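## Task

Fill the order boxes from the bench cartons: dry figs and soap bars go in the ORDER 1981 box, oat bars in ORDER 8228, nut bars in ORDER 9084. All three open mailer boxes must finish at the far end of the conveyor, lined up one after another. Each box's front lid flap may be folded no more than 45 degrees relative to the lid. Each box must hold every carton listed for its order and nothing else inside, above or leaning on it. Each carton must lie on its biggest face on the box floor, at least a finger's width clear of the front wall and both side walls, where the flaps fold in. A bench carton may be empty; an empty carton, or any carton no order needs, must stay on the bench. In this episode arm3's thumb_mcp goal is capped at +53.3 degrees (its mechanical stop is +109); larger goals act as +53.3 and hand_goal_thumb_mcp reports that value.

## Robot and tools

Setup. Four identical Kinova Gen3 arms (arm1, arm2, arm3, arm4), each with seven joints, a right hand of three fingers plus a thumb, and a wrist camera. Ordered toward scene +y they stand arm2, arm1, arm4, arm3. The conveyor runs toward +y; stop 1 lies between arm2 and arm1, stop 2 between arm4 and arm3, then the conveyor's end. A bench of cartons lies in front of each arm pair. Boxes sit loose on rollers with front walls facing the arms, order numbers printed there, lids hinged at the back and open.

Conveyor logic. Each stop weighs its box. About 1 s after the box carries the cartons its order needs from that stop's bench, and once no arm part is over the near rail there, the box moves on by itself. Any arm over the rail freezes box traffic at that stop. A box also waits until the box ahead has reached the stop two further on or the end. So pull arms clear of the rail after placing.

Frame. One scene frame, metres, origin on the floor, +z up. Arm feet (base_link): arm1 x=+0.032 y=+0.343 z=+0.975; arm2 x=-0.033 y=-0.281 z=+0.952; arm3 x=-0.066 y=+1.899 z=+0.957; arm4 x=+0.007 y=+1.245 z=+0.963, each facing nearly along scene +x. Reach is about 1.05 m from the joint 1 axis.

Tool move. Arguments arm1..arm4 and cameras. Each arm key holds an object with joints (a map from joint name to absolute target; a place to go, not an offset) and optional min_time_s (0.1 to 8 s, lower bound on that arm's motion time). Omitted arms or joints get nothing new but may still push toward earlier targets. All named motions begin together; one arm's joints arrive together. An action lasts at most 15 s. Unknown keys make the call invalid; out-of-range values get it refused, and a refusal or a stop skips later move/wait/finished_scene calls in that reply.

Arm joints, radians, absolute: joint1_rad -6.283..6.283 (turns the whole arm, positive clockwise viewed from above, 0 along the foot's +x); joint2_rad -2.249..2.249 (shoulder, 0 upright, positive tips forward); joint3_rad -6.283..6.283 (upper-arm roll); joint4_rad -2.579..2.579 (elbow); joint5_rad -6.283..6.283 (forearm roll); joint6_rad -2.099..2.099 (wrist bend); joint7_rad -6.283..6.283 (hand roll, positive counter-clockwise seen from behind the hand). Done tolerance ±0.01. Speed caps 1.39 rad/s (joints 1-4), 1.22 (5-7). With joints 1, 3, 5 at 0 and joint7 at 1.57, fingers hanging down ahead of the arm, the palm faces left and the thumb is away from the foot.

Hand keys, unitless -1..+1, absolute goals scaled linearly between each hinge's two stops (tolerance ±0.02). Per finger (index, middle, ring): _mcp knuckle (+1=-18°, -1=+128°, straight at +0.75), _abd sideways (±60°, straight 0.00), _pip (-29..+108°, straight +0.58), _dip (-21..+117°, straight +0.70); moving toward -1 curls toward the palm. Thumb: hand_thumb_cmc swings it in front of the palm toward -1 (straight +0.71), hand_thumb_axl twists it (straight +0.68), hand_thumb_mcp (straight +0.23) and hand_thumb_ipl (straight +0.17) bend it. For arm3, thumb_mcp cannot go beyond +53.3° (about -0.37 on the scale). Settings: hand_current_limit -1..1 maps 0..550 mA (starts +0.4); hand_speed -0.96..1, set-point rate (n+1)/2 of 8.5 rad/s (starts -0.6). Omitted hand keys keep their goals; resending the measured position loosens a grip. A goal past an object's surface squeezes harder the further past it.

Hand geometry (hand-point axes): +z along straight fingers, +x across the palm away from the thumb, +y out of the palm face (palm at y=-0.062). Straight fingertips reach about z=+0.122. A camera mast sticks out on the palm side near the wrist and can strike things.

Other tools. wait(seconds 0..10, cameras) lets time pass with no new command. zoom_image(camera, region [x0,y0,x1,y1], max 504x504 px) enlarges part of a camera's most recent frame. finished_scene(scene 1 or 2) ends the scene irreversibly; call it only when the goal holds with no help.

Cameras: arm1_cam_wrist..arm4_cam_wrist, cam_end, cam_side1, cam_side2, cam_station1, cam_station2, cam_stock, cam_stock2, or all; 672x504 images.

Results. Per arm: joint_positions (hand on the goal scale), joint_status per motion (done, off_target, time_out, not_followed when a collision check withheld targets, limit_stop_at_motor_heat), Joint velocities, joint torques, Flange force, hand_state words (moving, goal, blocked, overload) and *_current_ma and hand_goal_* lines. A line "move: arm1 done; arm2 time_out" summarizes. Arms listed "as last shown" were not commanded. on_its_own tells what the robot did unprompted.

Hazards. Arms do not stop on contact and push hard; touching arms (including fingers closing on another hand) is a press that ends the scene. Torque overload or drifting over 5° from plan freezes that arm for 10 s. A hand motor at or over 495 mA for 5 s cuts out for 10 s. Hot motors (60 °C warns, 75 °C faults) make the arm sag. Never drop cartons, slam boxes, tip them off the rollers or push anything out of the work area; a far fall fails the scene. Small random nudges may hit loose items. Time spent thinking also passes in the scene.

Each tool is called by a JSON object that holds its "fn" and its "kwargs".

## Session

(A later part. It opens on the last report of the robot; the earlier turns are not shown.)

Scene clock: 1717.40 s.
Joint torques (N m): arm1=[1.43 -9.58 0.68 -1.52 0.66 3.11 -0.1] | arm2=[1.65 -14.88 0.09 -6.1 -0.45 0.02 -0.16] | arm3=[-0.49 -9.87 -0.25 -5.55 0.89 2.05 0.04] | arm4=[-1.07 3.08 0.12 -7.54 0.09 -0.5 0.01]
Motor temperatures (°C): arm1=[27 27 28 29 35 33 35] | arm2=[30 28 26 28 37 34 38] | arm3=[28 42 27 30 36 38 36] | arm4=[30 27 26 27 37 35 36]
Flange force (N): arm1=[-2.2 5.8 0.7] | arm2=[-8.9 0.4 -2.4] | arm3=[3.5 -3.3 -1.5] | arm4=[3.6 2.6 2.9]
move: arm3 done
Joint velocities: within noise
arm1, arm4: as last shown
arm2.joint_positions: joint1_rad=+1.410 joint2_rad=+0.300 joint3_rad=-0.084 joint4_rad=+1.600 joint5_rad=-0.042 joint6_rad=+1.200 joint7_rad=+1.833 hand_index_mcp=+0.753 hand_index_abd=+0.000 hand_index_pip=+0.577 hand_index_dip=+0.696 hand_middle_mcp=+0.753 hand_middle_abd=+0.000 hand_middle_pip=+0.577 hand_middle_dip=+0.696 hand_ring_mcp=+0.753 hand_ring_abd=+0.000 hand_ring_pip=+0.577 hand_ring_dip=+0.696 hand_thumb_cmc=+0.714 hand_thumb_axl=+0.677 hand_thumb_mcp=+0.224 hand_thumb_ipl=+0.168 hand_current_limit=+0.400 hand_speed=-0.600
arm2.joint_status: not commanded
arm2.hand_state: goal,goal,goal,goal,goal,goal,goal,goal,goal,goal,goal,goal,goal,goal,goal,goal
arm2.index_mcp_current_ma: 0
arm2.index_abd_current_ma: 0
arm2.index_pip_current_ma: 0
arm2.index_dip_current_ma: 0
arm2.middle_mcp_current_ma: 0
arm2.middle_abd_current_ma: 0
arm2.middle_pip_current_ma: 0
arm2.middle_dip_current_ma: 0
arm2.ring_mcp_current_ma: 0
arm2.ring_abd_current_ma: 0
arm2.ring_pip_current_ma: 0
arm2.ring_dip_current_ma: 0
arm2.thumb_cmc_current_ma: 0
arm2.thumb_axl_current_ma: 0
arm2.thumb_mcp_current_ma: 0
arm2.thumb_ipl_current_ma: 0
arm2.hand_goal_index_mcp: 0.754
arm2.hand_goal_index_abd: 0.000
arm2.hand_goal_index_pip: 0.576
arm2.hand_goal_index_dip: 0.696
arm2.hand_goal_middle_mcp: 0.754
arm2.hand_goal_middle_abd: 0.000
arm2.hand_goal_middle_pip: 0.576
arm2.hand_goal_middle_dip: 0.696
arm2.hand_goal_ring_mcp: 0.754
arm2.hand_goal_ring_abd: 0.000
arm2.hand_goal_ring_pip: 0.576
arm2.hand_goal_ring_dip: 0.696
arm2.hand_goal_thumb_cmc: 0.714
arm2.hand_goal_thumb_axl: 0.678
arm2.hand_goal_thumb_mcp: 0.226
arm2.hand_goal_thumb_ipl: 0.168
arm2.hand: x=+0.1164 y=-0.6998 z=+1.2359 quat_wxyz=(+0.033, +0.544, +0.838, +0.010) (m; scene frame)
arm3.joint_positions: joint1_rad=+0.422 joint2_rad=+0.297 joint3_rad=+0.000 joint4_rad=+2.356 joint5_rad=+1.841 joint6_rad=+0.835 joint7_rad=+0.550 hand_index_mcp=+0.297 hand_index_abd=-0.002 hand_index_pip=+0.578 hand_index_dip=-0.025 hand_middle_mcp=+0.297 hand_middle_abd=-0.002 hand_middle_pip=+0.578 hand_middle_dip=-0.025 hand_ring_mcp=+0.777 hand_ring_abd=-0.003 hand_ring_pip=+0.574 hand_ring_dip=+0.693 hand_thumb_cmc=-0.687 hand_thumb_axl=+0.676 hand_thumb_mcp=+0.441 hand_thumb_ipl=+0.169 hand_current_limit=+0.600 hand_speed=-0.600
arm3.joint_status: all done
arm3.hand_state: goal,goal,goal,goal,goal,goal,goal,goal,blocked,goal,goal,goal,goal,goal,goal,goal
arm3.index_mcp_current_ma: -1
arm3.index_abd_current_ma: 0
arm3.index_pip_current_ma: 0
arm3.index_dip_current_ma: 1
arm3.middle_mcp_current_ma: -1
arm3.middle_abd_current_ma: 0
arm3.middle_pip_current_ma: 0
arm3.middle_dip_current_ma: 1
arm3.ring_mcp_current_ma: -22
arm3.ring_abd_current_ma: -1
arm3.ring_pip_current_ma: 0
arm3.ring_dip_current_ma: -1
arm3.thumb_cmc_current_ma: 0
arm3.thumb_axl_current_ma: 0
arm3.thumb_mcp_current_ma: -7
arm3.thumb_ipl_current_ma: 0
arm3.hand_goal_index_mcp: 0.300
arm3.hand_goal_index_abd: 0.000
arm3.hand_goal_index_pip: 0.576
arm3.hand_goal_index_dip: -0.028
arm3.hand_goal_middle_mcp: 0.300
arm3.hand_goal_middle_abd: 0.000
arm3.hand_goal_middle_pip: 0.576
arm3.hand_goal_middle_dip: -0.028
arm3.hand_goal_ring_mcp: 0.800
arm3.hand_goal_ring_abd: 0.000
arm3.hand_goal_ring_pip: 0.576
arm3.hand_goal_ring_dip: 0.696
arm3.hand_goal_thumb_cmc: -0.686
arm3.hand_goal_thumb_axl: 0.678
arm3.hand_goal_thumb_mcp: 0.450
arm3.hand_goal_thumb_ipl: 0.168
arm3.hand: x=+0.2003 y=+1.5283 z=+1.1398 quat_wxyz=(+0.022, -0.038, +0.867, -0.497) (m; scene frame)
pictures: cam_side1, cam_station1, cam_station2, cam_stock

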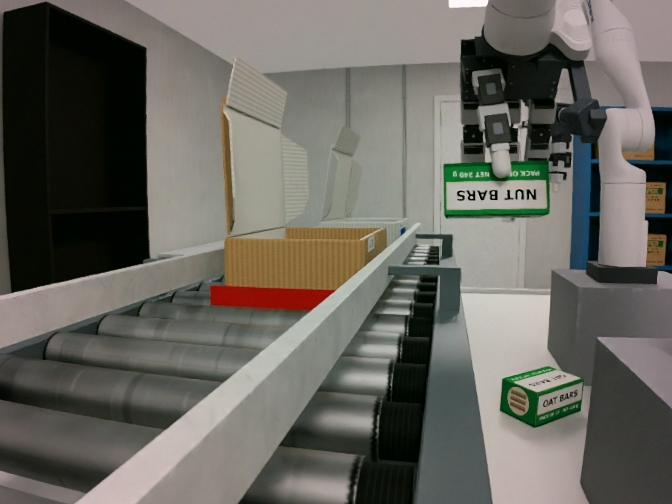

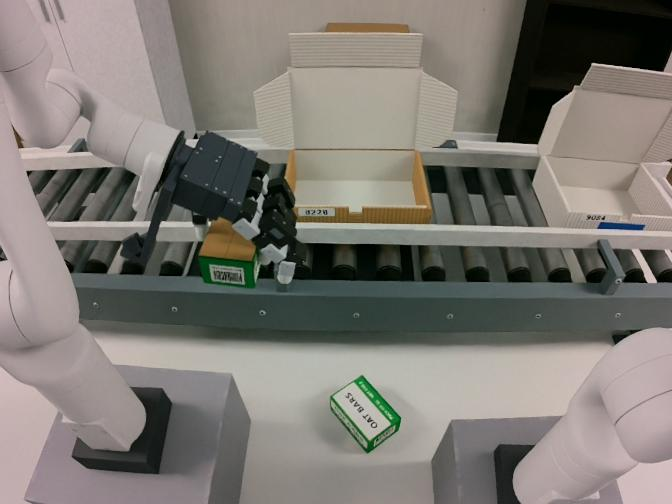

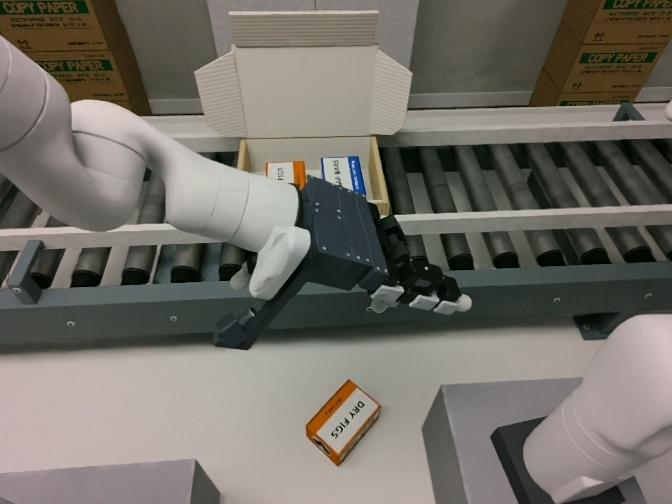

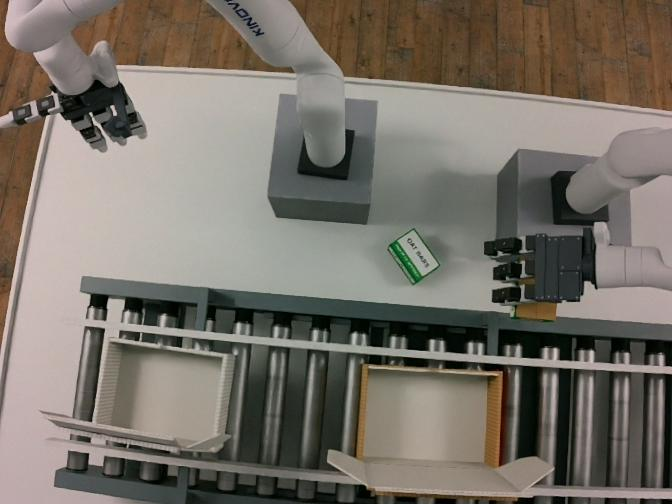

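{"fn": "move", "kwargs": {"arm2": {"joints": {"joint1_rad": 4.7106, "joint2_rad": 0.7, "joint3_rad": 0.0, "joint4_rad": 1.9426, "joint5_rad": 0.7655, "joint6_rad": 1.0298, "joint7_rad": -0.0191, "hand_index_mcp": 0.42, "hand_index_dip": -0.029, "hand_middle_mcp": 0.42, "hand_middle_dip": -0.029, "hand_ring_mcp": 0.6, "hand_ring_dip": -0.029, "hand_thumb_cmc": -0.686, "hand_thumb_mcp": 0.112, "hand_current_limit": 0.6}}, "cameras": ["cam_station1", "cam_stock", "cam_side1", "cam_station2", "cam_end"]}}

Scene clock: 1787.83 s.
Joint torques (N m): arm1=[1.37 -9.63 0.67 -1.59 0.67 3.12 -0.15] | arm2=[1.54 -16.46 1.35 -2.08 0.55 1.51 -0.2] | arm3=[-0.52 -9.87 -0.21 -5.55 0.91 2.13 0.05] | arm4=[-1.08 3.05 0.08 -7.52 0.08 -0.47 0]
Motor temperatures (°C): arm1=[27 27 28 29 35 33 35] | arm2=[30 29 26 28 37 34 38] | arm3=[28 40 27 29 36 38 36] | arm4=[30 26 26 27 37 35 36]
Flange force (N): arm1=[-2.2 5.7 0.9] | arm2=[-1.7 6.3 -1.6] | arm3=[3.6 -3.4 -1.4] | arm4=[3.6 2.4 2.9]
move: arm2 time_out
Joint velocities: within noise
arm1.joint_positions: joint1_rad=-0.206 joint2_rad=+0.326 joint3_rad=+0.000 joint4_rad=+2.487 joint5_rad=-5.135 joint6_rad=+1.159 joint7_rad=+0.346 hand_index_mcp=+0.174 hand_index_abd=+0.000 hand_index_pip=+0.604 hand_index_dip=-0.005 hand_middle_mcp=+0.167 hand_middle_abd=+0.000 hand_middle_pip=+0.603 hand_middle_dip=-0.012 hand_ring_mcp=+0.446 hand_ring_abd=+0.001 hand_ring_pip=+0.577 hand_ring_dip=-0.025 hand_thumb_cmc=-0.688 hand_thumb_axl=+0.678 hand_thumb_mcp=-0.070 hand_thumb_ipl=+0.196 hand_current_limit=+0.600 hand_speed=-0.600
arm1.joint_status: not commanded
arm1.hand_state: blocked,goal,blocked,blocked,blocked,goal,blocked,goal,goal,goal,goal,goal,goal,goal,blocked,blocked
arm1.index_mcp_current_ma: 258
arm1.index_abd_current_ma: 0
arm1.index_pip_current_ma: 70
arm1.index_dip_current_ma: 56
arm1.middle_mcp_current_ma: 231
arm1.middle_abd_current_ma: 0
arm1.middle_pip_current_ma: 66
arm1.middle_dip_current_ma: 33
arm1.ring_mcp_current_ma: -10
arm1.ring_abd_current_ma: 1
arm1.ring_pip_current_ma: 0
arm1.ring_dip_current_ma: 3
arm1.thumb_cmc_current_ma: -3
arm1.thumb_axl_current_ma: 0
arm1.thumb_mcp_current_ma: 440
arm1.thumb_ipl_current_ma: 99
arm1.hand_goal_index_mcp: 0.100
arm1.hand_goal_index_abd: 0.000
arm1.hand_goal_index_pip: 0.576
arm1.hand_goal_index_dip: -0.028
arm1.hand_goal_middle_mcp: 0.100
arm1.hand_goal_middle_abd: 0.000
arm1.hand_goal_middle_pip: 0.576
arm1.hand_goal_middle_dip: -0.028
arm1.hand_goal_ring_mcp: 0.452
arm1.hand_goal_ring_abd: 0.000
arm1.hand_goal_ring_pip: 0.576
arm1.hand_goal_ring_dip: -0.028
arm1.hand_goal_thumb_cmc: -0.686
arm1.hand_goal_thumb_axl: 0.678
arm1.hand_goal_thumb_mcp: -0.220
arm1.hand_goal_thumb_ipl: 0.168
arm1.hand: x=+0.2897 y=+0.1620 z=+1.1347 quat_wxyz=(+0.002, +0.001, -0.867, +0.499) (m; scene frame)
arm2.joint_positions: joint1_rad=+4.545 joint2_rad=+0.683 joint3_rad=-0.004 joint4_rad=+1.928 joint5_rad=+0.731 joint6_rad=+1.037 joint7_rad=+0.060 hand_index_mcp=+0.418 hand_index_abd=+0.000 hand_index_pip=+0.577 hand_index_dip=-0.025 hand_middle_mcp=+0.418 hand_middle_abd=+0.000 hand_middle_pip=+0.577 hand_middle_dip=-0.025 hand_ring_mcp=+0.597 hand_ring_abd=+0.000 hand_ring_pip=+0.577 hand_ring_dip=-0.025 hand_thumb_cmc=-0.687 hand_thumb_axl=+0.677 hand_thumb_mcp=+0.110 hand_thumb_ipl=+0.168 hand_current_limit=+0.600 hand_speed=-0.600
arm2.joint_status: joint1_rad time_out (moved +3.135 of +3.301); joint2_rad time_out (moved +0.383 of +0.400); joint4_rad time_out (moved +0.328 of +0.343); joint5_rad time_out (moved +0.772 of +0.807); joint7_rad time_out (moved -1.773 of -1.853); the others done
arm2.hand_state: goal,goal,goal,goal,goal,goal,goal,goal,goal,goal,goal,goal,goal,goal,goal,goal
arm2.index_mcp_current_ma: 0
arm2.index_abd_current_ma: 0
arm2.index_pip_current_ma: 0
arm2.index_dip_current_ma: 0
arm2.middle_mcp_current_ma: 0
arm2.middle_abd_current_ma: 0
arm2.middle_pip_current_ma: 0
arm2.middle_dip_current_ma: 1
arm2.ring_mcp_current_ma: -1
arm2.ring_abd_current_ma: 0
arm2.ring_pip_current_ma: 0
arm2.ring_dip_current_ma: 0
arm2.thumb_cmc_current_ma: 0
arm2.thumb_axl_current_ma: 0
arm2.thumb_mcp_current_ma: 0
arm2.thumb_ipl_current_ma: 0
arm2.hand_goal_index_mcp: 0.420
arm2.hand_goal_index_abd: 0.000
arm2.hand_goal_index_pip: 0.576
arm2.hand_goal_index_dip: -0.028
arm2.hand_goal_middle_mcp: 0.420
arm2.hand_goal_middle_abd: 0.000
arm2.hand_goal_middle_pip: 0.576
arm2.hand_goal_middle_dip: -0.028
arm2.hand_goal_ring_mcp: 0.600
arm2.hand_goal_ring_abd: 0.000
arm2.hand_goal_ring_pip: 0.576
arm2.hand_goal_ring_dip: -0.028
arm2.hand_goal_thumb_cmc: -0.686
arm2.hand_goal_thumb_axl: 0.678
arm2.hand_goal_thumb_mcp: 0.112
arm2.hand_goal_thumb_ipl: 0.168
arm2.hand: x=+0.1063 y=+0.1463 z=+1.0250 quat_wxyz=(-0.256, +0.324, -0.883, +0.222) (m; scene frame)
arm3, arm4: as last shown
pictures: cam_end, cam_side1, cam_station1, cam_station2, cam_stock
joint command not followed: on one or more control steps a check withheld the commanded joint targets of the arm2 arm, and it was not sent them on those steps.
cause: the commanded joint targets, or the way to them, would bring a part of the robot too close to another arm (this arm's hand and the arm1 arm's hand, 40 mm apart when this arm was first held).

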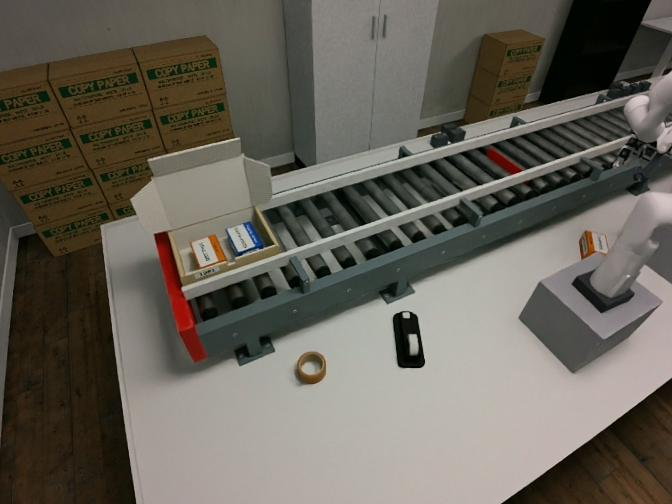

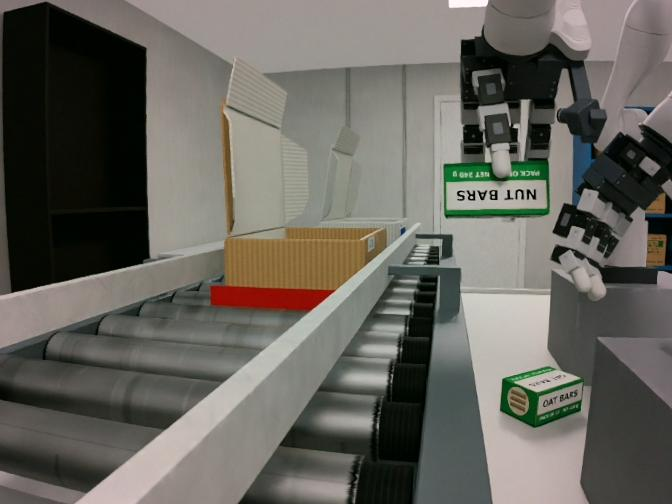

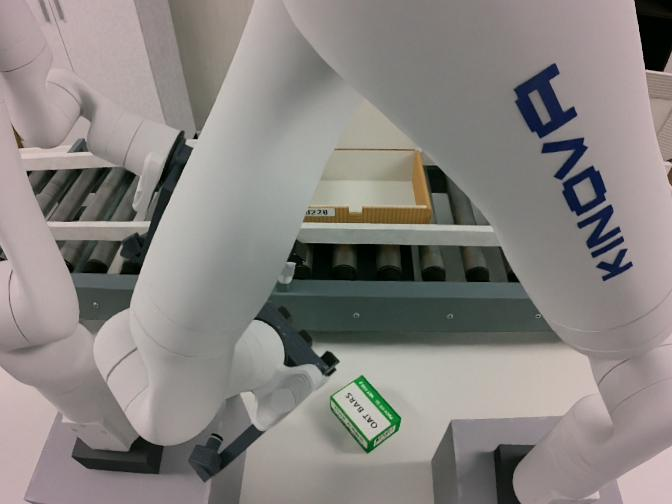

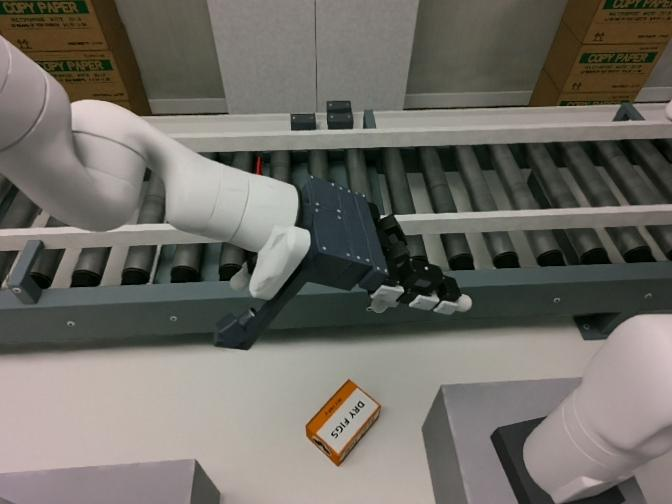

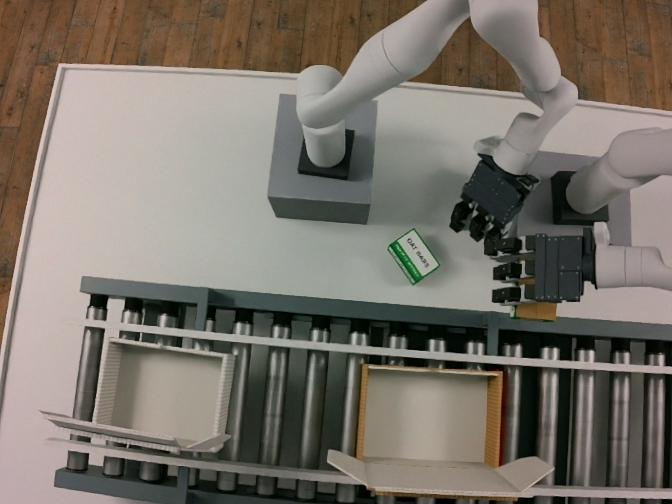

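{"fn": "move", "kwargs": {"arm1": {"joints": {"joint1_rad": -0.82}, "min_time_s": 1.5}}}

{"fn": "move", "kwargs": {"arm2": {"joints": {"joint1_rad": 4.7106, "joint2_rad": 1.223, "joint3_rad": 0.0, "joint4_rad": 1.9426, "joint5_rad": 0.7655, "joint6_rad": 1.0298, "joint7_rad": -0.0191}, "min_time_s": 2.5}, "cameras": ["cam_station1", "cam_stock", "cam_side1", "arm2_cam_wrist"]}}

{"fn": "zoom_image", "kwargs": {"camera": "cam_side1", "region": [480, 210, 650, 440]}}

{"fn": "zoom_image", "kwargs": {"camera": "arm2_cam_wrist", "region": [440, 0, 672, 170]}}

Scene clock: 1803.50 s.
Joint torques (N m): arm1=[1.34 -9.54 0.65 -1.52 0.71 3.11 -0.09] | arm2=[1.5 -16.58 1.31 -2.07 0.58 1.44 -0.14] | arm3=[-0.51 -9.9 -0.14 -5.65 0.85 2.16 0.03] | arm4=[-1.06 3.11 0.15 -7.51 0.06 -0.47 0.02]
Motor temperatures (°C): arm1=[27 27 28 29 35 33 35] | arm2=[30 29 26 28 37 34 38] | arm3=[28 40 27 29 36 38 36] | arm4=[30 26 26 27 37 35 36]
Flange force (N): arm1=[-2.3 5.6 0.7] | arm2=[-1.7 6.6 -1.6] | arm3=[3.9 -3.1 -1.3] | arm4=[3.6 2.7 2.9]
move: arm1 done
Joint velocities: within noise
arm1.joint_positions: joint1_rad=-0.820 joint2_rad=+0.326 joint3_rad=+0.000 joint4_rad=+2.487 joint5_rad=-5.135 joint6_rad=+1.159 joint7_rad=+0.346 hand_index_mcp=+0.174 hand_index_abd=+0.000 hand_index_pip=+0.604 hand_index_dip=-0.004 hand_middle_mcp=+0.167 hand_middle_abd=+0.000 hand_middle_pip=+0.603 hand_middle_dip=-0.012 hand_ring_mcp=+0.446 hand_ring_abd=+0.001 hand_ring_pip=+0.577 hand_ring_dip=-0.025 hand_thumb_cmc=-0.688 hand_thumb_axl=+0.678 hand_thumb_mcp=-0.070 hand_thumb_ipl=+0.196 hand_current_limit=+0.600 hand_speed=-0.600
arm1.joint_status: all done
arm1.hand_state: blocked,goal,blocked,blocked,blocked,goal,blocked,goal,goal,goal,goal,goal,goal,goal,blocked,blocked
arm1.index_mcp_current_ma: 258
arm1.index_abd_current_ma: 0
arm1.index_pip_current_ma: 70
arm1.index_dip_current_ma: 56
arm1.middle_mcp_current_ma: 231
arm1.middle_abd_current_ma: 0
arm1.middle_pip_current_ma: 67
arm1.middle_dip_current_ma: 33
arm1.ring_mcp_current_ma: -10
arm1.ring_abd_current_ma: 1
arm1.ring_pip_current_ma: 0
arm1.ring_dip_current_ma: 3
arm1.thumb_cmc_current_ma: -3
arm1.thumb_axl_current_ma: 0
arm1.thumb_mcp_current_ma: 440
arm1.thumb_ipl_current_ma: 99
arm1.hand_goal_index_mcp: 0.100
arm1.hand_goal_index_abd: 0.000
arm1.hand_goal_index_pip: 0.576
arm1.hand_goal_index_dip: -0.028
arm1.hand_goal_middle_mcp: 0.100
arm1.hand_goal_middle_abd: 0.000
arm1.hand_goal_middle_pip: 0.576
arm1.hand_goal_middle_dip: -0.028
arm1.hand_goal_ring_mcp: 0.452
arm1.hand_goal_ring_abd: 0.000
arm1.hand_goal_ring_pip: 0.576
arm1.hand_goal_ring_dip: -0.028
arm1.hand_goal_thumb_cmc: -0.686
arm1.hand_goal_thumb_axl: 0.678
arm1.hand_goal_thumb_mcp: -0.220
arm1.hand_goal_thumb_ipl: 0.168
arm1.hand: x=+0.3468 y=+0.3431 z=+1.1348 quat_wxyz=(-0.149, +0.262, -0.827, +0.475) (m; scene frame)
arm2, arm3, arm4: as last shown
pictures: none

Scene clock: 1806.37 s.
Joint torques (N m): arm1=[1.38 -9.61 0.66 -1.56 0.68 3.11 -0.12] | arm2=[1.45 -17.12 1.89 3.24 -0.27 2.41 -0.11] | arm3=[-0.47 -9.76 -0.17 -5.67 0.82 2.11 0.08] | arm4=[-1.05 3.04 0.11 -7.55 0.09 -0.45 0]
Motor temperatures (°C): arm1=[27 27 28 29 35 33 35] | arm2=[30 29 26 28 37 34 38] | arm3=[28 40 27 29 36 38 36] | arm4=[30 26 26 27 37 35 36]
Flange force (N): arm1=[-2.3 5.8 0.8] | arm2=[-1.4 6.1 -1.1] | arm3=[4.2 -2.9 -1.5] | arm4=[3.5 2.5 3.0]
move: arm2 done
Joint velocities: within noise
arm1, arm3, arm4: as last shown
arm2.joint_positions: joint1_rad=+4.711 joint2_rad=+1.223 joint3_rad=+0.000 joint4_rad=+1.943 joint5_rad=+0.765 joint6_rad=+1.030 joint7_rad=-0.019 hand_index_mcp=+0.417 hand_index_abd=+0.000 hand_index_pip=+0.577 hand_index_dip=-0.025 hand_middle_mcp=+0.416 hand_middle_abd=+0.000 hand_middle_pip=+0.577 hand_middle_dip=-0.025 hand_ring_mcp=+0.595 hand_ring_abd=+0.000 hand_ring_pip=+0.577 hand_ring_dip=-0.025 hand_thumb_cmc=-0.687 hand_thumb_axl=+0.677 hand_thumb_mcp=+0.110 hand_thumb_ipl=+0.168 hand_current_limit=+0.600 hand_speed=-0.600
arm2.joint_status: all done
arm2.hand_state: goal,goal,goal,goal,goal,goal,goal,goal,goal,goal,goal,goal,goal,goal,goal,goal
arm2.index_mcp_current_ma: -1
arm2.index_abd_current_ma: 0
arm2.index_pip_current_ma: 0
arm2.index_dip_current_ma: 0
arm2.middle_mcp_current_ma: -1
arm2.middle_abd_current_ma: 0
arm2.middle_pip_current_ma: 0
arm2.middle_dip_current_ma: 1
arm2.ring_mcp_current_ma: -1
arm2.ring_abd_current_ma: 0
arm2.ring_pip_current_ma: 0
arm2.ring_dip_current_ma: 0
arm2.thumb_cmc_current_ma: 0
arm2.thumb_axl_current_ma: 0
arm2.thumb_mcp_current_ma: 0
arm2.thumb_ipl_current_ma: 0
arm2.hand_goal_index_mcp: 0.420
arm2.hand_goal_index_abd: 0.000
arm2.hand_goal_index_pip: 0.576
arm2.hand_goal_index_dip: -0.028
arm2.hand_goal_middle_mcp: 0.420
arm2.hand_goal_middle_abd: 0.000
arm2.hand_goal_middle_pip: 0.576
arm2.hand_goal_middle_dip: -0.028
arm2.hand_goal_ring_mcp: 0.600
arm2.hand_goal_ring_abd: 0.000
arm2.hand_goal_ring_pip: 0.576
arm2.hand_goal_ring_dip: -0.028
arm2.hand_goal_thumb_cmc: -0.686
arm2.hand_goal_thumb_axl: 0.678
arm2.hand_goal_thumb_mcp: 0.112
arm2.hand_goal_thumb_ipl: 0.168
arm2.hand: x=+0.1741 y=-0.0478 z=+0.8436 quat_wxyz=(-0.169, +0.292, -0.819, +0.465) (m; scene frame)
pictures: arm2_cam_wrist, cam_side1, cam_station1, cam_stock
camera_calibration:
arm2_cam_wrist: T_world_to_cam=[[0.411244, 0.735987, -0.537775, 0.454022], [0.132564, 0.53541, 0.834124, -0.74421], [0.901834, -0.414318, 0.122619, -0.153297], [0, 0, 0, 1]] pos_world=[0.0501902, 0.000789993, 0.883722]

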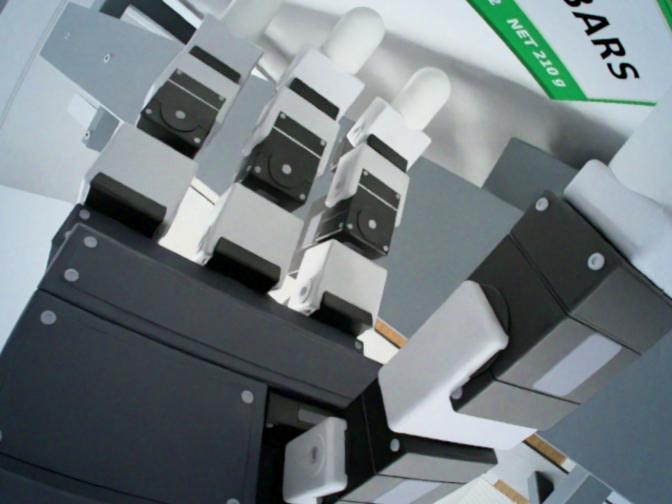

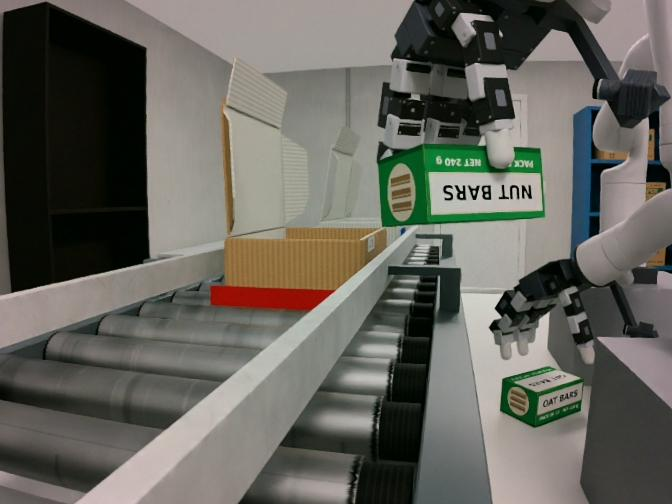

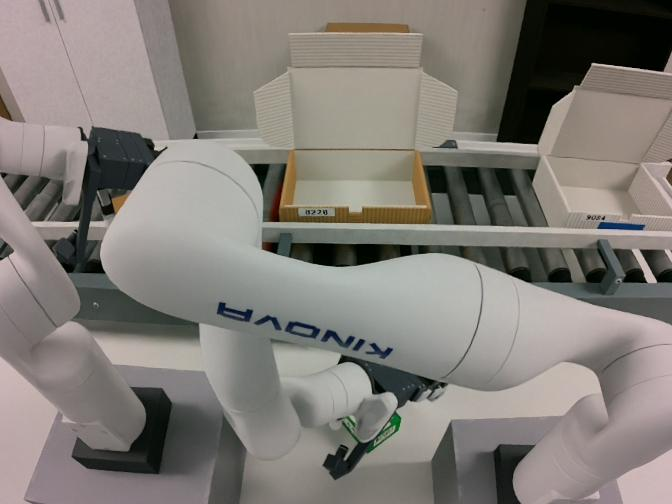

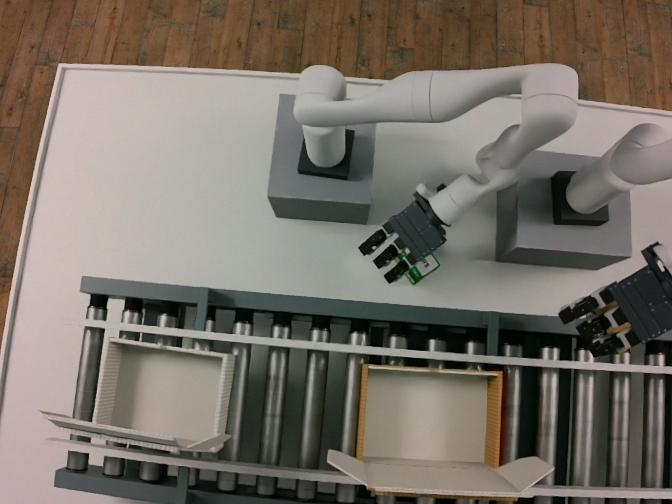

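Scaled by 2.191.

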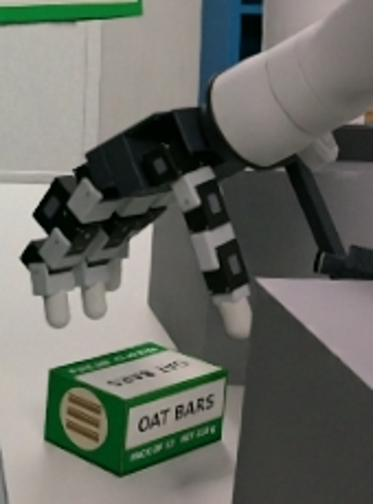

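Scaled by 2.172 from the camera's 672x504 image, which has a finer 960x720 frame.

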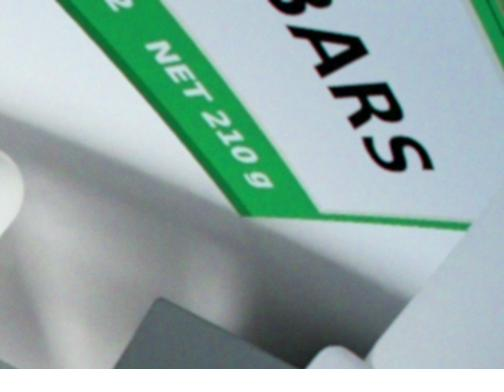

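{"fn": "move", "kwargs": {"arm2": {"joints": {"joint1_rad": 4.7182, "joint2_rad": 1.3729, "joint4_rad": 1.8551, "joint5_rad": 0.8009, "joint6_rad": 0.9858, "joint7_rad": -0.0716}, "min_time_s": 2.5}, "cameras": ["cam_side1", "cam_stock"]}}

{"fn": "zoom_image", "kwargs": {"camera": "cam_side1", "region": [480, 210, 650, 440]}}

{"fn": "zoom_image", "kwargs": {"camera": "cam_stock", "region": [350, 170, 470, 300]}}

Scene clock: 1843.40 s.
Joint torques (N m): arm1=[1.41 -9.58 0.71 -1.56 0.69 3.09 -0.12] | arm2=[1.43 -17.49 2.03 3.73 -0.4 2.39 -0.12] | arm3=[-0.48 -9.74 -0.31 -5.61 0.83 2.12 0.04] | arm4=[-1.07 3.11 0.14 -7.53 0.07 -0.46 0]
Motor temperatures (°C): arm1=[27 27 28 29 35 33 35] | arm2=[30 29 26 28 37 34 38] | arm3=[28 39 27 29 36 38 36] | arm4=[30 26 26 27 37 35 36]
Flange force (N): arm1=[-2.2 5.8 0.5] | arm2=[-1.1 6.5 -0.5] | arm3=[4.1 -3.5 -1.5] | arm4=[3.6 2.7 3.0]
move: arm2 done
Joint velocities: within noise
arm1, arm3: as last shown
arm2.joint_positions: joint1_rad=+4.718 joint2_rad=+1.373 joint3_rad=+0.000 joint4_rad=+1.855 joint5_rad=+0.801 joint6_rad=+0.986 joint7_rad=-0.072 hand_index_mcp=+0.417 hand_index_abd=+0.000 hand_index_pip=+0.577 hand_index_dip=-0.025 hand_middle_mcp=+0.416 hand_middle_abd=+0.000 hand_middle_pip=+0.577 hand_middle_dip=-0.025 hand_ring_mcp=+0.595 hand_ring_abd=+0.000 hand_ring_pip=+0.577 hand_ring_dip=-0.025 hand_thumb_cmc=-0.687 hand_thumb_axl=+0.677 hand_thumb_mcp=+0.110 hand_thumb_ipl=+0.168 hand_current_limit=+0.600 hand_speed=-0.600
arm2.joint_status: all done
arm2.hand_state: goal,goal,goal,goal,goal,goal,goal,goal,goal,goal,goal,goal,goal,goal,goal,goal
arm2.index_mcp_current_ma: -1
arm2.index_abd_current_ma: 0
arm2.index_pip_current_ma: 0
arm2.index_dip_current_ma: 0
arm2.middle_mcp_current_ma: -1
arm2.middle_abd_current_ma: 0
arm2.middle_pip_current_ma: 0
arm2.middle_dip_current_ma: 1
arm2.ring_mcp_current_ma: -1
arm2.ring_abd_current_ma: 0
arm2.ring_pip_current_ma: 0
arm2.ring_dip_current_ma: 0
arm2.thumb_cmc_current_ma: 0
arm2.thumb_axl_current_ma: 0
arm2.thumb_mcp_current_ma: 0
arm2.thumb_ipl_current_ma: 0
arm2.hand_goal_index_mcp: 0.420
arm2.hand_goal_index_abd: 0.000
arm2.hand_goal_index_pip: 0.576
arm2.hand_goal_index_dip: -0.028
arm2.hand_goal_middle_mcp: 0.420
arm2.hand_goal_middle_abd: 0.000
arm2.hand_goal_middle_pip: 0.576
arm2.hand_goal_middle_dip: -0.028
arm2.hand_goal_ring_mcp: 0.600
arm2.hand_goal_ring_abd: 0.000
arm2.hand_goal_ring_pip: 0.576
arm2.hand_goal_ring_dip: -0.028
arm2.hand_goal_thumb_cmc: -0.686
arm2.hand_goal_thumb_axl: 0.678
arm2.hand_goal_thumb_mcp: 0.112
arm2.hand_goal_thumb_ipl: 0.168
arm2.hand: x=+0.1765 y=-0.0500 z=+0.7839 quat_wxyz=(-0.169, +0.292, -0.819, +0.465) (m; scene frame)
arm4.joint_positions: joint1_rad=+0.203 joint2_rad=-0.457 joint3_rad=-0.040 joint4_rad=+1.429 joint5_rad=-0.014 joint6_rad=+2.054 joint7_rad=+1.867 hand_index_mcp=+0.753 hand_index_abd=+0.000 hand_index_pip=+0.577 hand_index_dip=+0.696 hand_middle_mcp=+0.753 hand_middle_abd=+0.000 hand_middle_pip=+0.577 hand_middle_dip=+0.696 hand_ring_mcp=+0.753 hand_ring_abd=+0.000 hand_ring_pip=+0.577 hand_ring_dip=+0.696 hand_thumb_cmc=+0.714 hand_thumb_axl=+0.677 hand_thumb_mcp=+0.223 hand_thumb_ipl=+0.168 hand_current_limit=+0.400 hand_speed=-0.600
arm4.joint_status: not commanded
arm4.hand_state: goal,goal,goal,goal,goal,goal,goal,goal,goal,goal,goal,goal,goal,goal,goal,goal
arm4.index_mcp_current_ma: -3
arm4.index_abd_current_ma: 0
arm4.index_pip_current_ma: 2
arm4.index_dip_current_ma: 0
arm4.middle_mcp_current_ma: -3
arm4.middle_abd_current_ma: 0
arm4.middle_pip_current_ma: 2
arm4.middle_dip_current_ma: 0
arm4.ring_mcp_current_ma: -3
arm4.ring_abd_current_ma: 0
arm4.ring_pip_current_ma: 2
arm4.ring_dip_current_ma: 0
arm4.thumb_cmc_current_ma: 1
arm4.thumb_axl_current_ma: -3
arm4.thumb_mcp_current_ma: -12
arm4.thumb_ipl_current_ma: -1
arm4.hand_goal_index_mcp: 0.754
arm4.hand_goal_index_abd: 0.000
arm4.hand_goal_index_pip: 0.576
arm4.hand_goal_index_dip: 0.696
arm4.hand_goal_middle_mcp: 0.754
arm4.hand_goal_middle_abd: 0.000
arm4.hand_goal_middle_pip: 0.576
arm4.hand_goal_middle_dip: 0.696
arm4.hand_goal_ring_mcp: 0.754
arm4.hand_goal_ring_abd: 0.000
arm4.hand_goal_ring_pip: 0.576
arm4.hand_goal_ring_dip: 0.696
arm4.hand_goal_thumb_cmc: 0.714
arm4.hand_goal_thumb_axl: 0.678
arm4.hand_goal_thumb_mcp: 0.226
arm4.hand_goal_thumb_ipl: 0.168
arm4.hand: x=+0.1117 y=+1.3204 z=+1.5016 quat_wxyz=(+0.057, -0.143, +0.988, -0.018) (m; scene frame)
pictures: cam_side1, cam_stock

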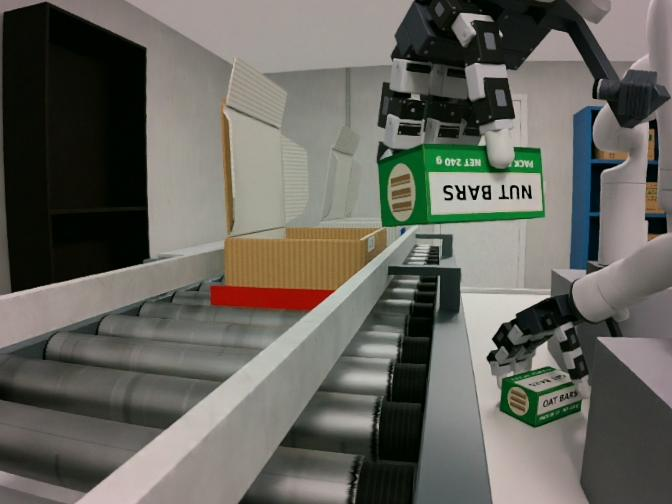

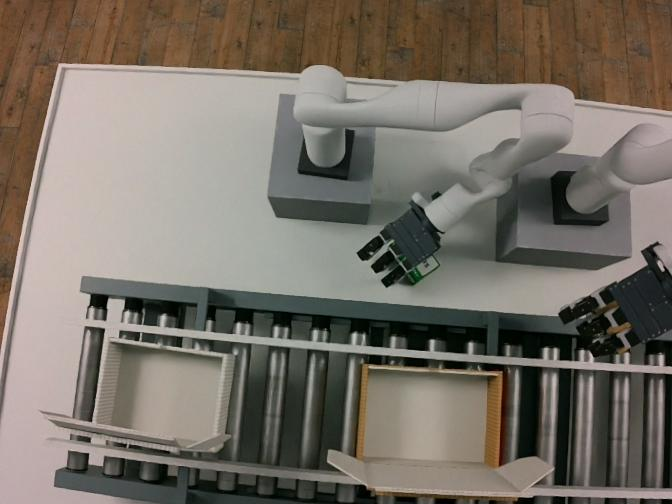

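Scaled by 2.191.

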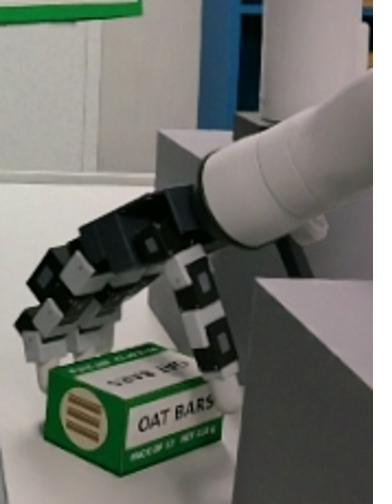

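Scaled by 3.877.

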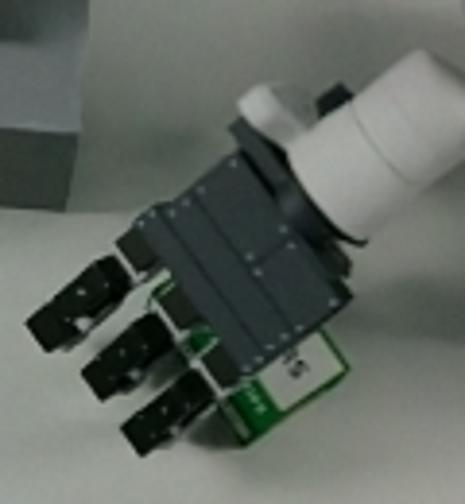

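{"fn": "move", "kwargs": {"arm2": {"joints":{"hand_index_mcp":0.10,"hand_middle_mcp":0.10,"hand_thumb_mcp":-0.22}}, "cameras": ["cam_side1","cam_station1"]}}

Scene clock: 1889.60 s.
Joint torques (N m): arm1=[1.39 -9.6 0.64 -1.58 0.66 3.08 -0.12] | arm2=[1.33 -16.29 0.99 2.52 -0.3 0.97 0] | arm3=[-0.37 -9.7 -0.19 -5.65 0.89 2.11 0.04] | arm4=[-1.08 3.08 0.14 -7.53 0.06 -0.5 0]
Motor temperatures (°C): arm1=[27 27 28 29 35 33 35] | arm2=[30 29 26 28 37 34 38] | arm3=[28 39 27 29 36 38 36] | arm4=[30 26 26 27 37 35 36]
Flange force (N): arm1=[-2.2 5.8 0.8] | arm2=[-0.9 1.3 -3.2] | arm3=[3.8 -3.4 -2.2] | arm4=[3.6 2.6 2.9]
move: arm2 off_target
Joint velocities: within noise
arm1, arm3, arm4: as last shown
arm2.joint_positions: joint1_rad=+4.718 joint2_rad=+1.373 joint3_rad=+0.000 joint4_rad=+1.855 joint5_rad=+0.801 joint6_rad=+0.986 joint7_rad=-0.072 hand_index_mcp=+0.197 hand_index_abd=+0.000 hand_index_pip=+0.604 hand_index_dip=-0.024 hand_middle_mcp=+0.197 hand_middle_abd=+0.000 hand_middle_pip=+0.598 hand_middle_dip=-0.024 hand_ring_mcp=+0.595 hand_ring_abd=+0.000 hand_ring_pip=+0.577 hand_ring_dip=-0.025 hand_thumb_cmc=-0.686 hand_thumb_axl=+0.677 hand_thumb_mcp=-0.075 hand_thumb_ipl=+0.200 hand_current_limit=+0.600 hand_speed=-0.600
arm2.joint_status: hand_index_mcp off_target (ended at +0.197, target +0.100); hand_middle_mcp off_target (ended at +0.197, target +0.100); hand_thumb_mcp off_target (ended at -0.075, target -0.220)
arm2.hand_state: blocked,goal,blocked,goal,blocked,goal,blocked,goal,goal,goal,goal,goal,goal,goal,blocked,blocked
arm2.index_mcp_current_ma: 211
arm2.index_abd_current_ma: 0
arm2.index_pip_current_ma: 22
arm2.index_dip_current_ma: 1
arm2.middle_mcp_current_ma: 210
arm2.middle_abd_current_ma: 0
arm2.middle_pip_current_ma: 14
arm2.middle_dip_current_ma: 1
arm2.ring_mcp_current_ma: -1
arm2.ring_abd_current_ma: 0
arm2.ring_pip_current_ma: 0
arm2.ring_dip_current_ma: 0
arm2.thumb_cmc_current_ma: 0
arm2.thumb_axl_current_ma: 0
arm2.thumb_mcp_current_ma: 440
arm2.thumb_ipl_current_ma: 46
arm2.hand_goal_index_mcp: 0.100
arm2.hand_goal_index_abd: 0.000
arm2.hand_goal_index_pip: 0.576
arm2.hand_goal_index_dip: -0.028
arm2.hand_goal_middle_mcp: 0.100
arm2.hand_goal_middle_abd: 0.000
arm2.hand_goal_middle_pip: 0.576
arm2.hand_goal_middle_dip: -0.028
arm2.hand_goal_ring_mcp: 0.600
arm2.hand_goal_ring_abd: 0.000
arm2.hand_goal_ring_pip: 0.576
arm2.hand_goal_ring_dip: -0.028
arm2.hand_goal_thumb_cmc: -0.686
arm2.hand_goal_thumb_axl: 0.678
arm2.hand_goal_thumb_mcp: -0.220
arm2.hand_goal_thumb_ipl: 0.168
arm2.hand: x=+0.1765 y=-0.0501 z=+0.7839 quat_wxyz=(-0.169, +0.292, -0.819, +0.465) (m; scene frame)
pictures: cam_side1, cam_station1

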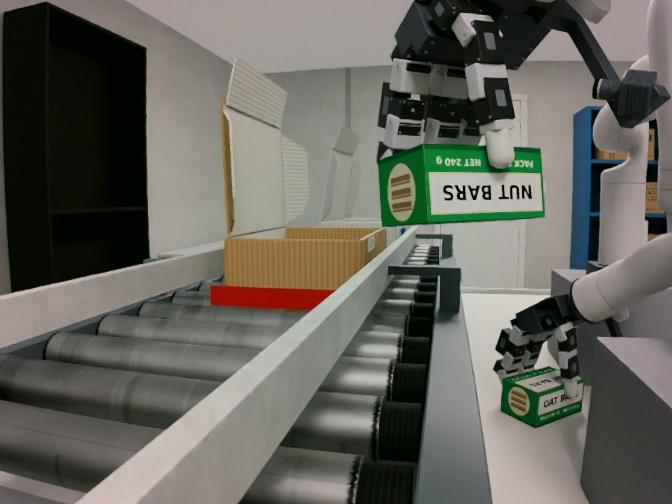

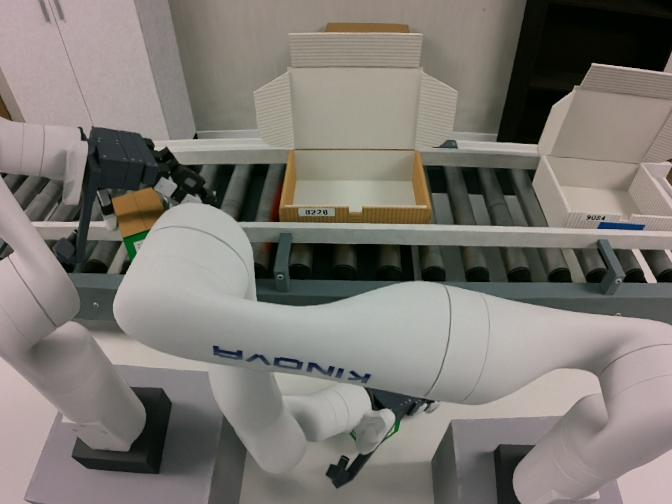

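{"fn": "move", "kwargs": {"arm2": {"joints":{"joint1_rad":4.7106,"joint2_rad":1.223,"joint3_rad":0,"joint4_rad":1.9426,"joint5_rad":0.7655,"joint6_rad":1.0298,"joint7_rad":-0.0191},"min_time_s":1.5}, "cameras": ["cam_side1","cam_stock"]}}

{"fn": "wait", "kwargs": {"seconds": 1}}

Scene clock: 1914.17 s.
Joint torques (N m): arm1=[1.42 -9.62 0.72 -1.56 0.67 3.1 -0.12] | arm2=[1.51 -17.74 2.39 3.51 -0.28 2.84 -0.14] | arm3=[-0.43 -9.87 -0.28 -5.61 0.84 2.04 0.04] | arm4=[-1.01 3.05 0.13 -7.55 0.09 -0.49 0.04]
Motor temperatures (°C): arm1=[27 27 28 29 35 33 35] | arm2=[30 29 26 28 37 34 38] | arm3=[27 38 27 29 36 38 36] | arm4=[30 26 26 27 37 35 36]
Flange force (N): arm1=[-2.2 5.9 0.6] | arm2=[-1.1 8.2 -0.1] | arm3=[3.7 -3.0 -1.4] | arm4=[3.5 2.7 2.9]
move: arm2 done
Joint velocities: within noise
arm1, arm3, arm4: as last shown
arm2.joint_positions: joint1_rad=+4.711 joint2_rad=+1.223 joint3_rad=+0.000 joint4_rad=+1.943 joint5_rad=+0.765 joint6_rad=+1.030 joint7_rad=-0.019 hand_index_mcp=+0.184 hand_index_abd=-0.001 hand_index_pip=+0.614 hand_index_dip=-0.007 hand_middle_mcp=+0.194 hand_middle_abd=-0.001 hand_middle_pip=+0.611 hand_middle_dip=-0.001 hand_ring_mcp=+0.595 hand_ring_abd=+0.000 hand_ring_pip=+0.577 hand_ring_dip=-0.025 hand_thumb_cmc=-0.685 hand_thumb_axl=+0.677 hand_thumb_mcp=-0.094 hand_thumb_ipl=+0.200 hand_current_limit=+0.600 hand_speed=-0.600
arm2.joint_status: all done
arm2.hand_state: blocked,goal,blocked,blocked,blocked,goal,blocked,blocked,goal,goal,goal,goal,goal,goal,blocked,blocked
arm2.index_mcp_current_ma: 164
arm2.index_abd_current_ma: 0
arm2.index_pip_current_ma: 37
arm2.index_dip_current_ma: 14
arm2.middle_mcp_current_ma: 200
arm2.middle_abd_current_ma: 0
arm2.middle_pip_current_ma: 33
arm2.middle_dip_current_ma: 20
arm2.ring_mcp_current_ma: -1
arm2.ring_abd_current_ma: 0
arm2.ring_pip_current_ma: 0
arm2.ring_dip_current_ma: 0
arm2.thumb_cmc_current_ma: 0
arm2.thumb_axl_current_ma: 0
arm2.thumb_mcp_current_ma: 440
arm2.thumb_ipl_current_ma: 48
arm2.hand_goal_index_mcp: 0.100
arm2.hand_goal_index_abd: 0.000
arm2.hand_goal_index_pip: 0.576
arm2.hand_goal_index_dip: -0.028
arm2.hand_goal_middle_mcp: 0.100
arm2.hand_goal_middle_abd: 0.000
arm2.hand_goal_middle_pip: 0.576
arm2.hand_goal_middle_dip: -0.028
arm2.hand_goal_ring_mcp: 0.600
arm2.hand_goal_ring_abd: 0.000
arm2.hand_goal_ring_pip: 0.576
arm2.hand_goal_ring_dip: -0.028
arm2.hand_goal_thumb_cmc: -0.686
arm2.hand_goal_thumb_axl: 0.678
arm2.hand_goal_thumb_mcp: -0.220
arm2.hand_goal_thumb_ipl: 0.168
arm2.hand: x=+0.1741 y=-0.0478 z=+0.8436 quat_wxyz=(-0.169, +0.292, -0.819, +0.465) (m; scene frame)
pictures: cam_side1, cam_stock

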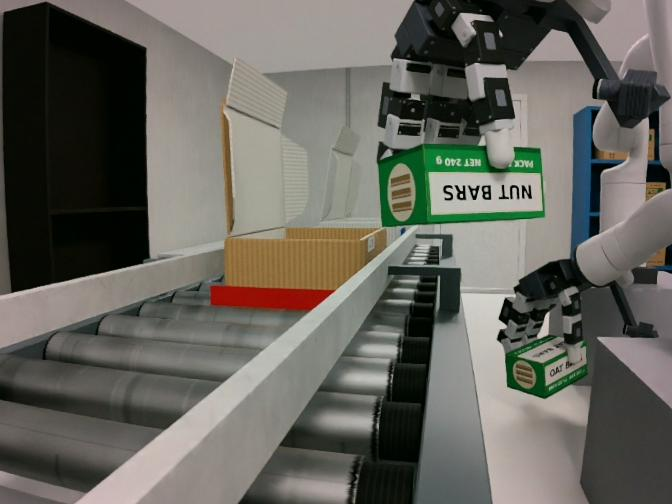

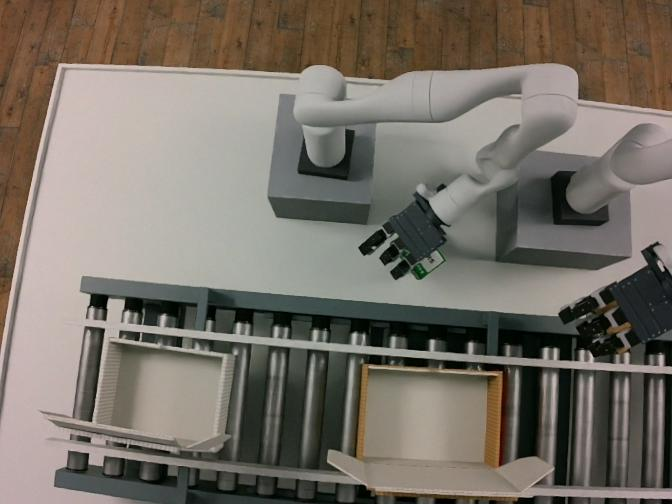

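Scene clock: 1915.17 s.
Joint torques (N m): arm1=[1.36 -9.6 0.64 -1.57 0.67 3.12 -0.1] | arm2=[1.42 -17.72 2.3 3.46 -0.25 2.78 -0.21] | arm3=[-0.44 -9.88 -0.15 -5.63 0.85 2.17 0.12] | arm4=[-1.11 3.08 0.1 -7.47 0.04 -0.48 0.01]
Motor temperatures (°C): arm1=[27 27 28 29 35 33 35] | arm2=[30 29 26 28 37 34 38] | arm3=[27 38 27 29 36 38 36] | arm4=[30 26 26 27 37 35 36]
Flange force (N): arm1=[-2.2 5.8 1.0] | arm2=[-1.4 7.9 -0.2] | arm3=[3.9 -2.8 -1.3] | arm4=[3.6 2.5 2.6]
Joint velocities: within noise
arm1.joint_positions: joint1_rad=-0.820 joint2_rad=+0.326 joint3_rad=+0.000 joint4_rad=+2.487 joint5_rad=-5.135 joint6_rad=+1.159 joint7_rad=+0.346 hand_index_mcp=+0.174 hand_index_abd=+0.000 hand_index_pip=+0.604 hand_index_dip=-0.004 hand_middle_mcp=+0.167 hand_middle_abd=+0.000 hand_middle_pip=+0.603 hand_middle_dip=-0.012 hand_ring_mcp=+0.446 hand_ring_abd=+0.001 hand_ring_pip=+0.577 hand_ring_dip=-0.025 hand_thumb_cmc=-0.688 hand_thumb_axl=+0.678 hand_thumb_mcp=-0.070 hand_thumb_ipl=+0.196 hand_current_limit=+0.600 hand_speed=-0.600
arm1.joint_status: not commanded
arm1.hand_state: blocked,goal,blocked,blocked,blocked,goal,blocked,goal,goal,goal,goal,goal,goal,goal,blocked,blocked
arm1.index_mcp_current_ma: 258
arm1.index_abd_current_ma: 0
arm1.index_pip_current_ma: 70
arm1.index_dip_current_ma: 56
arm1.middle_mcp_current_ma: 231
arm1.middle_abd_current_ma: 0
arm1.middle_pip_current_ma: 67
arm1.middle_dip_current_ma: 33
arm1.ring_mcp_current_ma: -10
arm1.ring_abd_current_ma: 1
arm1.ring_pip_current_ma: 0
arm1.ring_dip_current_ma: 3
arm1.thumb_cmc_current_ma: -3
arm1.thumb_axl_current_ma: 0
arm1.thumb_mcp_current_ma: 440
arm1.thumb_ipl_current_ma: 99
arm1.hand_goal_index_mcp: 0.100
arm1.hand_goal_index_abd: 0.000
arm1.hand_goal_index_pip: 0.576
arm1.hand_goal_index_dip: -0.028
arm1.hand_goal_middle_mcp: 0.100
arm1.hand_goal_middle_abd: 0.000
arm1.hand_goal_middle_pip: 0.576
arm1.hand_goal_middle_dip: -0.028
arm1.hand_goal_ring_mcp: 0.452
arm1.hand_goal_ring_abd: 0.000
arm1.hand_goal_ring_pip: 0.576
arm1.hand_goal_ring_dip: -0.028
arm1.hand_goal_thumb_cmc: -0.686
arm1.hand_goal_thumb_axl: 0.678
arm1.hand_goal_thumb_mcp: -0.220
arm1.hand_goal_thumb_ipl: 0.168
arm1.hand: x=+0.3468 y=+0.3431 z=+1.1348 quat_wxyz=(-0.149, +0.262, -0.827, +0.475) (m; scene frame)
arm2.joint_positions: joint1_rad=+4.711 joint2_rad=+1.223 joint3_rad=+0.000 joint4_rad=+1.943 joint5_rad=+0.765 joint6_rad=+1.030 joint7_rad=-0.019 hand_index_mcp=+0.184 hand_index_abd=-0.001 hand_index_pip=+0.614 hand_index_dip=-0.007 hand_middle_mcp=+0.194 hand_middle_abd=-0.001 hand_middle_pip=+0.611 hand_middle_dip=-0.001 hand_ring_mcp=+0.595 hand_ring_abd=+0.000 hand_ring_pip=+0.577 hand_ring_dip=-0.025 hand_thumb_cmc=-0.685 hand_thumb_axl=+0.677 hand_thumb_mcp=-0.094 hand_thumb_ipl=+0.200 hand_current_limit=+0.600 hand_speed=-0.600
arm2.joint_status: all done
arm2.hand_state: blocked,goal,blocked,blocked,blocked,goal,blocked,blocked,goal,goal,goal,goal,goal,goal,blocked,blocked
arm2.index_mcp_current_ma: 164
arm2.index_abd_current_ma: 0
arm2.index_pip_current_ma: 37
arm2.index_dip_current_ma: 14
arm2.middle_mcp_current_ma: 200
arm2.middle_abd_current_ma: 0
arm2.middle_pip_current_ma: 33
arm2.middle_dip_current_ma: 20
arm2.ring_mcp_current_ma: -1
arm2.ring_abd_current_ma: 0
arm2.ring_pip_current_ma: 0
arm2.ring_dip_current_ma: 0
arm2.thumb_cmc_current_ma: 0
arm2.thumb_axl_current_ma: 0
arm2.thumb_mcp_current_ma: 440
arm2.thumb_ipl_current_ma: 48
arm2.hand_goal_index_mcp: 0.100
arm2.hand_goal_index_abd: 0.000
arm2.hand_goal_index_pip: 0.576
arm2.hand_goal_index_dip: -0.028
arm2.hand_goal_middle_mcp: 0.100
arm2.hand_goal_middle_abd: 0.000
arm2.hand_goal_middle_pip: 0.576
arm2.hand_goal_middle_dip: -0.028
arm2.hand_goal_ring_mcp: 0.600
arm2.hand_goal_ring_abd: 0.000
arm2.hand_goal_ring_pip: 0.576
arm2.hand_goal_ring_dip: -0.028
arm2.hand_goal_thumb_cmc: -0.686
arm2.hand_goal_thumb_axl: 0.678
arm2.hand_goal_thumb_mcp: -0.220
arm2.hand_goal_thumb_ipl: 0.168
arm2.hand: x=+0.1741 y=-0.0478 z=+0.8436 quat_wxyz=(-0.169, +0.292, -0.819, +0.465) (m; scene frame)
arm3.joint_positions: joint1_rad=+0.422 joint2_rad=+0.297 joint3_rad=+0.000 joint4_rad=+2.356 joint5_rad=+1.841 joint6_rad=+0.835 joint7_rad=+0.550 hand_index_mcp=+0.297 hand_index_abd=-0.002 hand_index_pip=+0.578 hand_index_dip=-0.025 hand_middle_mcp=+0.297 hand_middle_abd=-0.002 hand_middle_pip=+0.578 hand_middle_dip=-0.025 hand_ring_mcp=+0.777 hand_ring_abd=-0.003 hand_ring_pip=+0.574 hand_ring_dip=+0.693 hand_thumb_cmc=-0.687 hand_thumb_axl=+0.676 hand_thumb_mcp=+0.441 hand_thumb_ipl=+0.169 hand_current_limit=+0.600 hand_speed=-0.600
arm3.joint_status: not commanded
arm3.hand_state: goal,goal,goal,goal,goal,goal,goal,goal,blocked,goal,goal,goal,goal,goal,goal,goal
arm3.index_mcp_current_ma: -1
arm3.index_abd_current_ma: 0
arm3.index_pip_current_ma: 0
arm3.index_dip_current_ma: 1
arm3.middle_mcp_current_ma: -1
arm3.middle_abd_current_ma: 0
arm3.middle_pip_current_ma: 0
arm3.middle_dip_current_ma: 1
arm3.ring_mcp_current_ma: -22
arm3.ring_abd_current_ma: -1
arm3.ring_pip_current_ma: 0
arm3.ring_dip_current_ma: -1
arm3.thumb_cmc_current_ma: 0
arm3.thumb_axl_current_ma: 0
arm3.thumb_mcp_current_ma: -7
arm3.thumb_ipl_current_ma: 0
arm3.hand_goal_index_mcp: 0.300
arm3.hand_goal_index_abd: 0.000
arm3.hand_goal_index_pip: 0.576
arm3.hand_goal_index_dip: -0.028
arm3.hand_goal_middle_mcp: 0.300
arm3.hand_goal_middle_abd: 0.000
arm3.hand_goal_middle_pip: 0.576
arm3.hand_goal_middle_dip: -0.028
arm3.hand_goal_ring_mcp: 0.800
arm3.hand_goal_ring_abd: 0.000
arm3.hand_goal_ring_pip: 0.576
arm3.hand_goal_ring_dip: 0.696
arm3.hand_goal_thumb_cmc: -0.686
arm3.hand_goal_thumb_axl: 0.678
arm3.hand_goal_thumb_mcp: 0.450
arm3.hand_goal_thumb_ipl: 0.168
arm3.hand: x=+0.2003 y=+1.5283 z=+1.1398 quat_wxyz=(+0.022, -0.038, +0.867, -0.497) (m; scene frame)
arm4.joint_positions: joint1_rad=+0.203 joint2_rad=-0.457 joint3_rad=-0.040 joint4_rad=+1.429 joint5_rad=-0.014 joint6_rad=+2.054 joint7_rad=+1.867 hand_index_mcp=+0.753 hand_index_abd=+0.000 hand_index_pip=+0.577 hand_index_dip=+0.696 hand_middle_mcp=+0.753 hand_middle_abd=+0.000 hand_middle_pip=+0.577 hand_middle_dip=+0.696 hand_ring_mcp=+0.753 hand_ring_abd=+0.000 hand_ring_pip=+0.577 hand_ring_dip=+0.696 hand_thumb_cmc=+0.714 hand_thumb_axl=+0.677 hand_thumb_mcp=+0.223 hand_thumb_ipl=+0.168 hand_current_limit=+0.400 hand_speed=-0.600
arm4.joint_status: not commanded
arm4.hand_state: goal,goal,goal,goal,goal,goal,goal,goal,goal,goal,goal,goal,goal,goal,goal,goal
arm4.index_mcp_current_ma: -3
arm4.index_abd_current_ma: 0
arm4.index_pip_current_ma: 2
arm4.index_dip_current_ma: 0
arm4.middle_mcp_current_ma: -3
arm4.middle_abd_current_ma: 0
arm4.middle_pip_current_ma: 2
arm4.middle_dip_current_ma: 0
arm4.ring_mcp_current_ma: -3
arm4.ring_abd_current_ma: 0
arm4.ring_pip_current_ma: 2
arm4.ring_dip_current_ma: 0
arm4.thumb_cmc_current_ma: 1
arm4.thumb_axl_current_ma: -3
arm4.thumb_mcp_current_ma: -12
arm4.thumb_ipl_current_ma: -1
arm4.hand_goal_index_mcp: 0.754
arm4.hand_goal_index_abd: 0.000
arm4.hand_goal_index_pip: 0.576
arm4.hand_goal_index_dip: 0.696
arm4.hand_goal_middle_mcp: 0.754
arm4.hand_goal_middle_abd: 0.000
arm4.hand_goal_middle_pip: 0.576
arm4.hand_goal_middle_dip: 0.696
arm4.hand_goal_ring_mcp: 0.754
arm4.hand_goal_ring_abd: 0.000
arm4.hand_goal_ring_pip: 0.576
arm4.hand_goal_ring_dip: 0.696
arm4.hand_goal_thumb_cmc: 0.714
arm4.hand_goal_thumb_axl: 0.678
arm4.hand_goal_thumb_mcp: 0.226
arm4.hand_goal_thumb_ipl: 0.168
arm4.hand: x=+0.1117 y=+1.3204 z=+1.5016 quat_wxyz=(+0.057, -0.143, +0.988, -0.018) (m; scene frame)
wait: 1.00 s; at rest by 0.27 s
pictures: none


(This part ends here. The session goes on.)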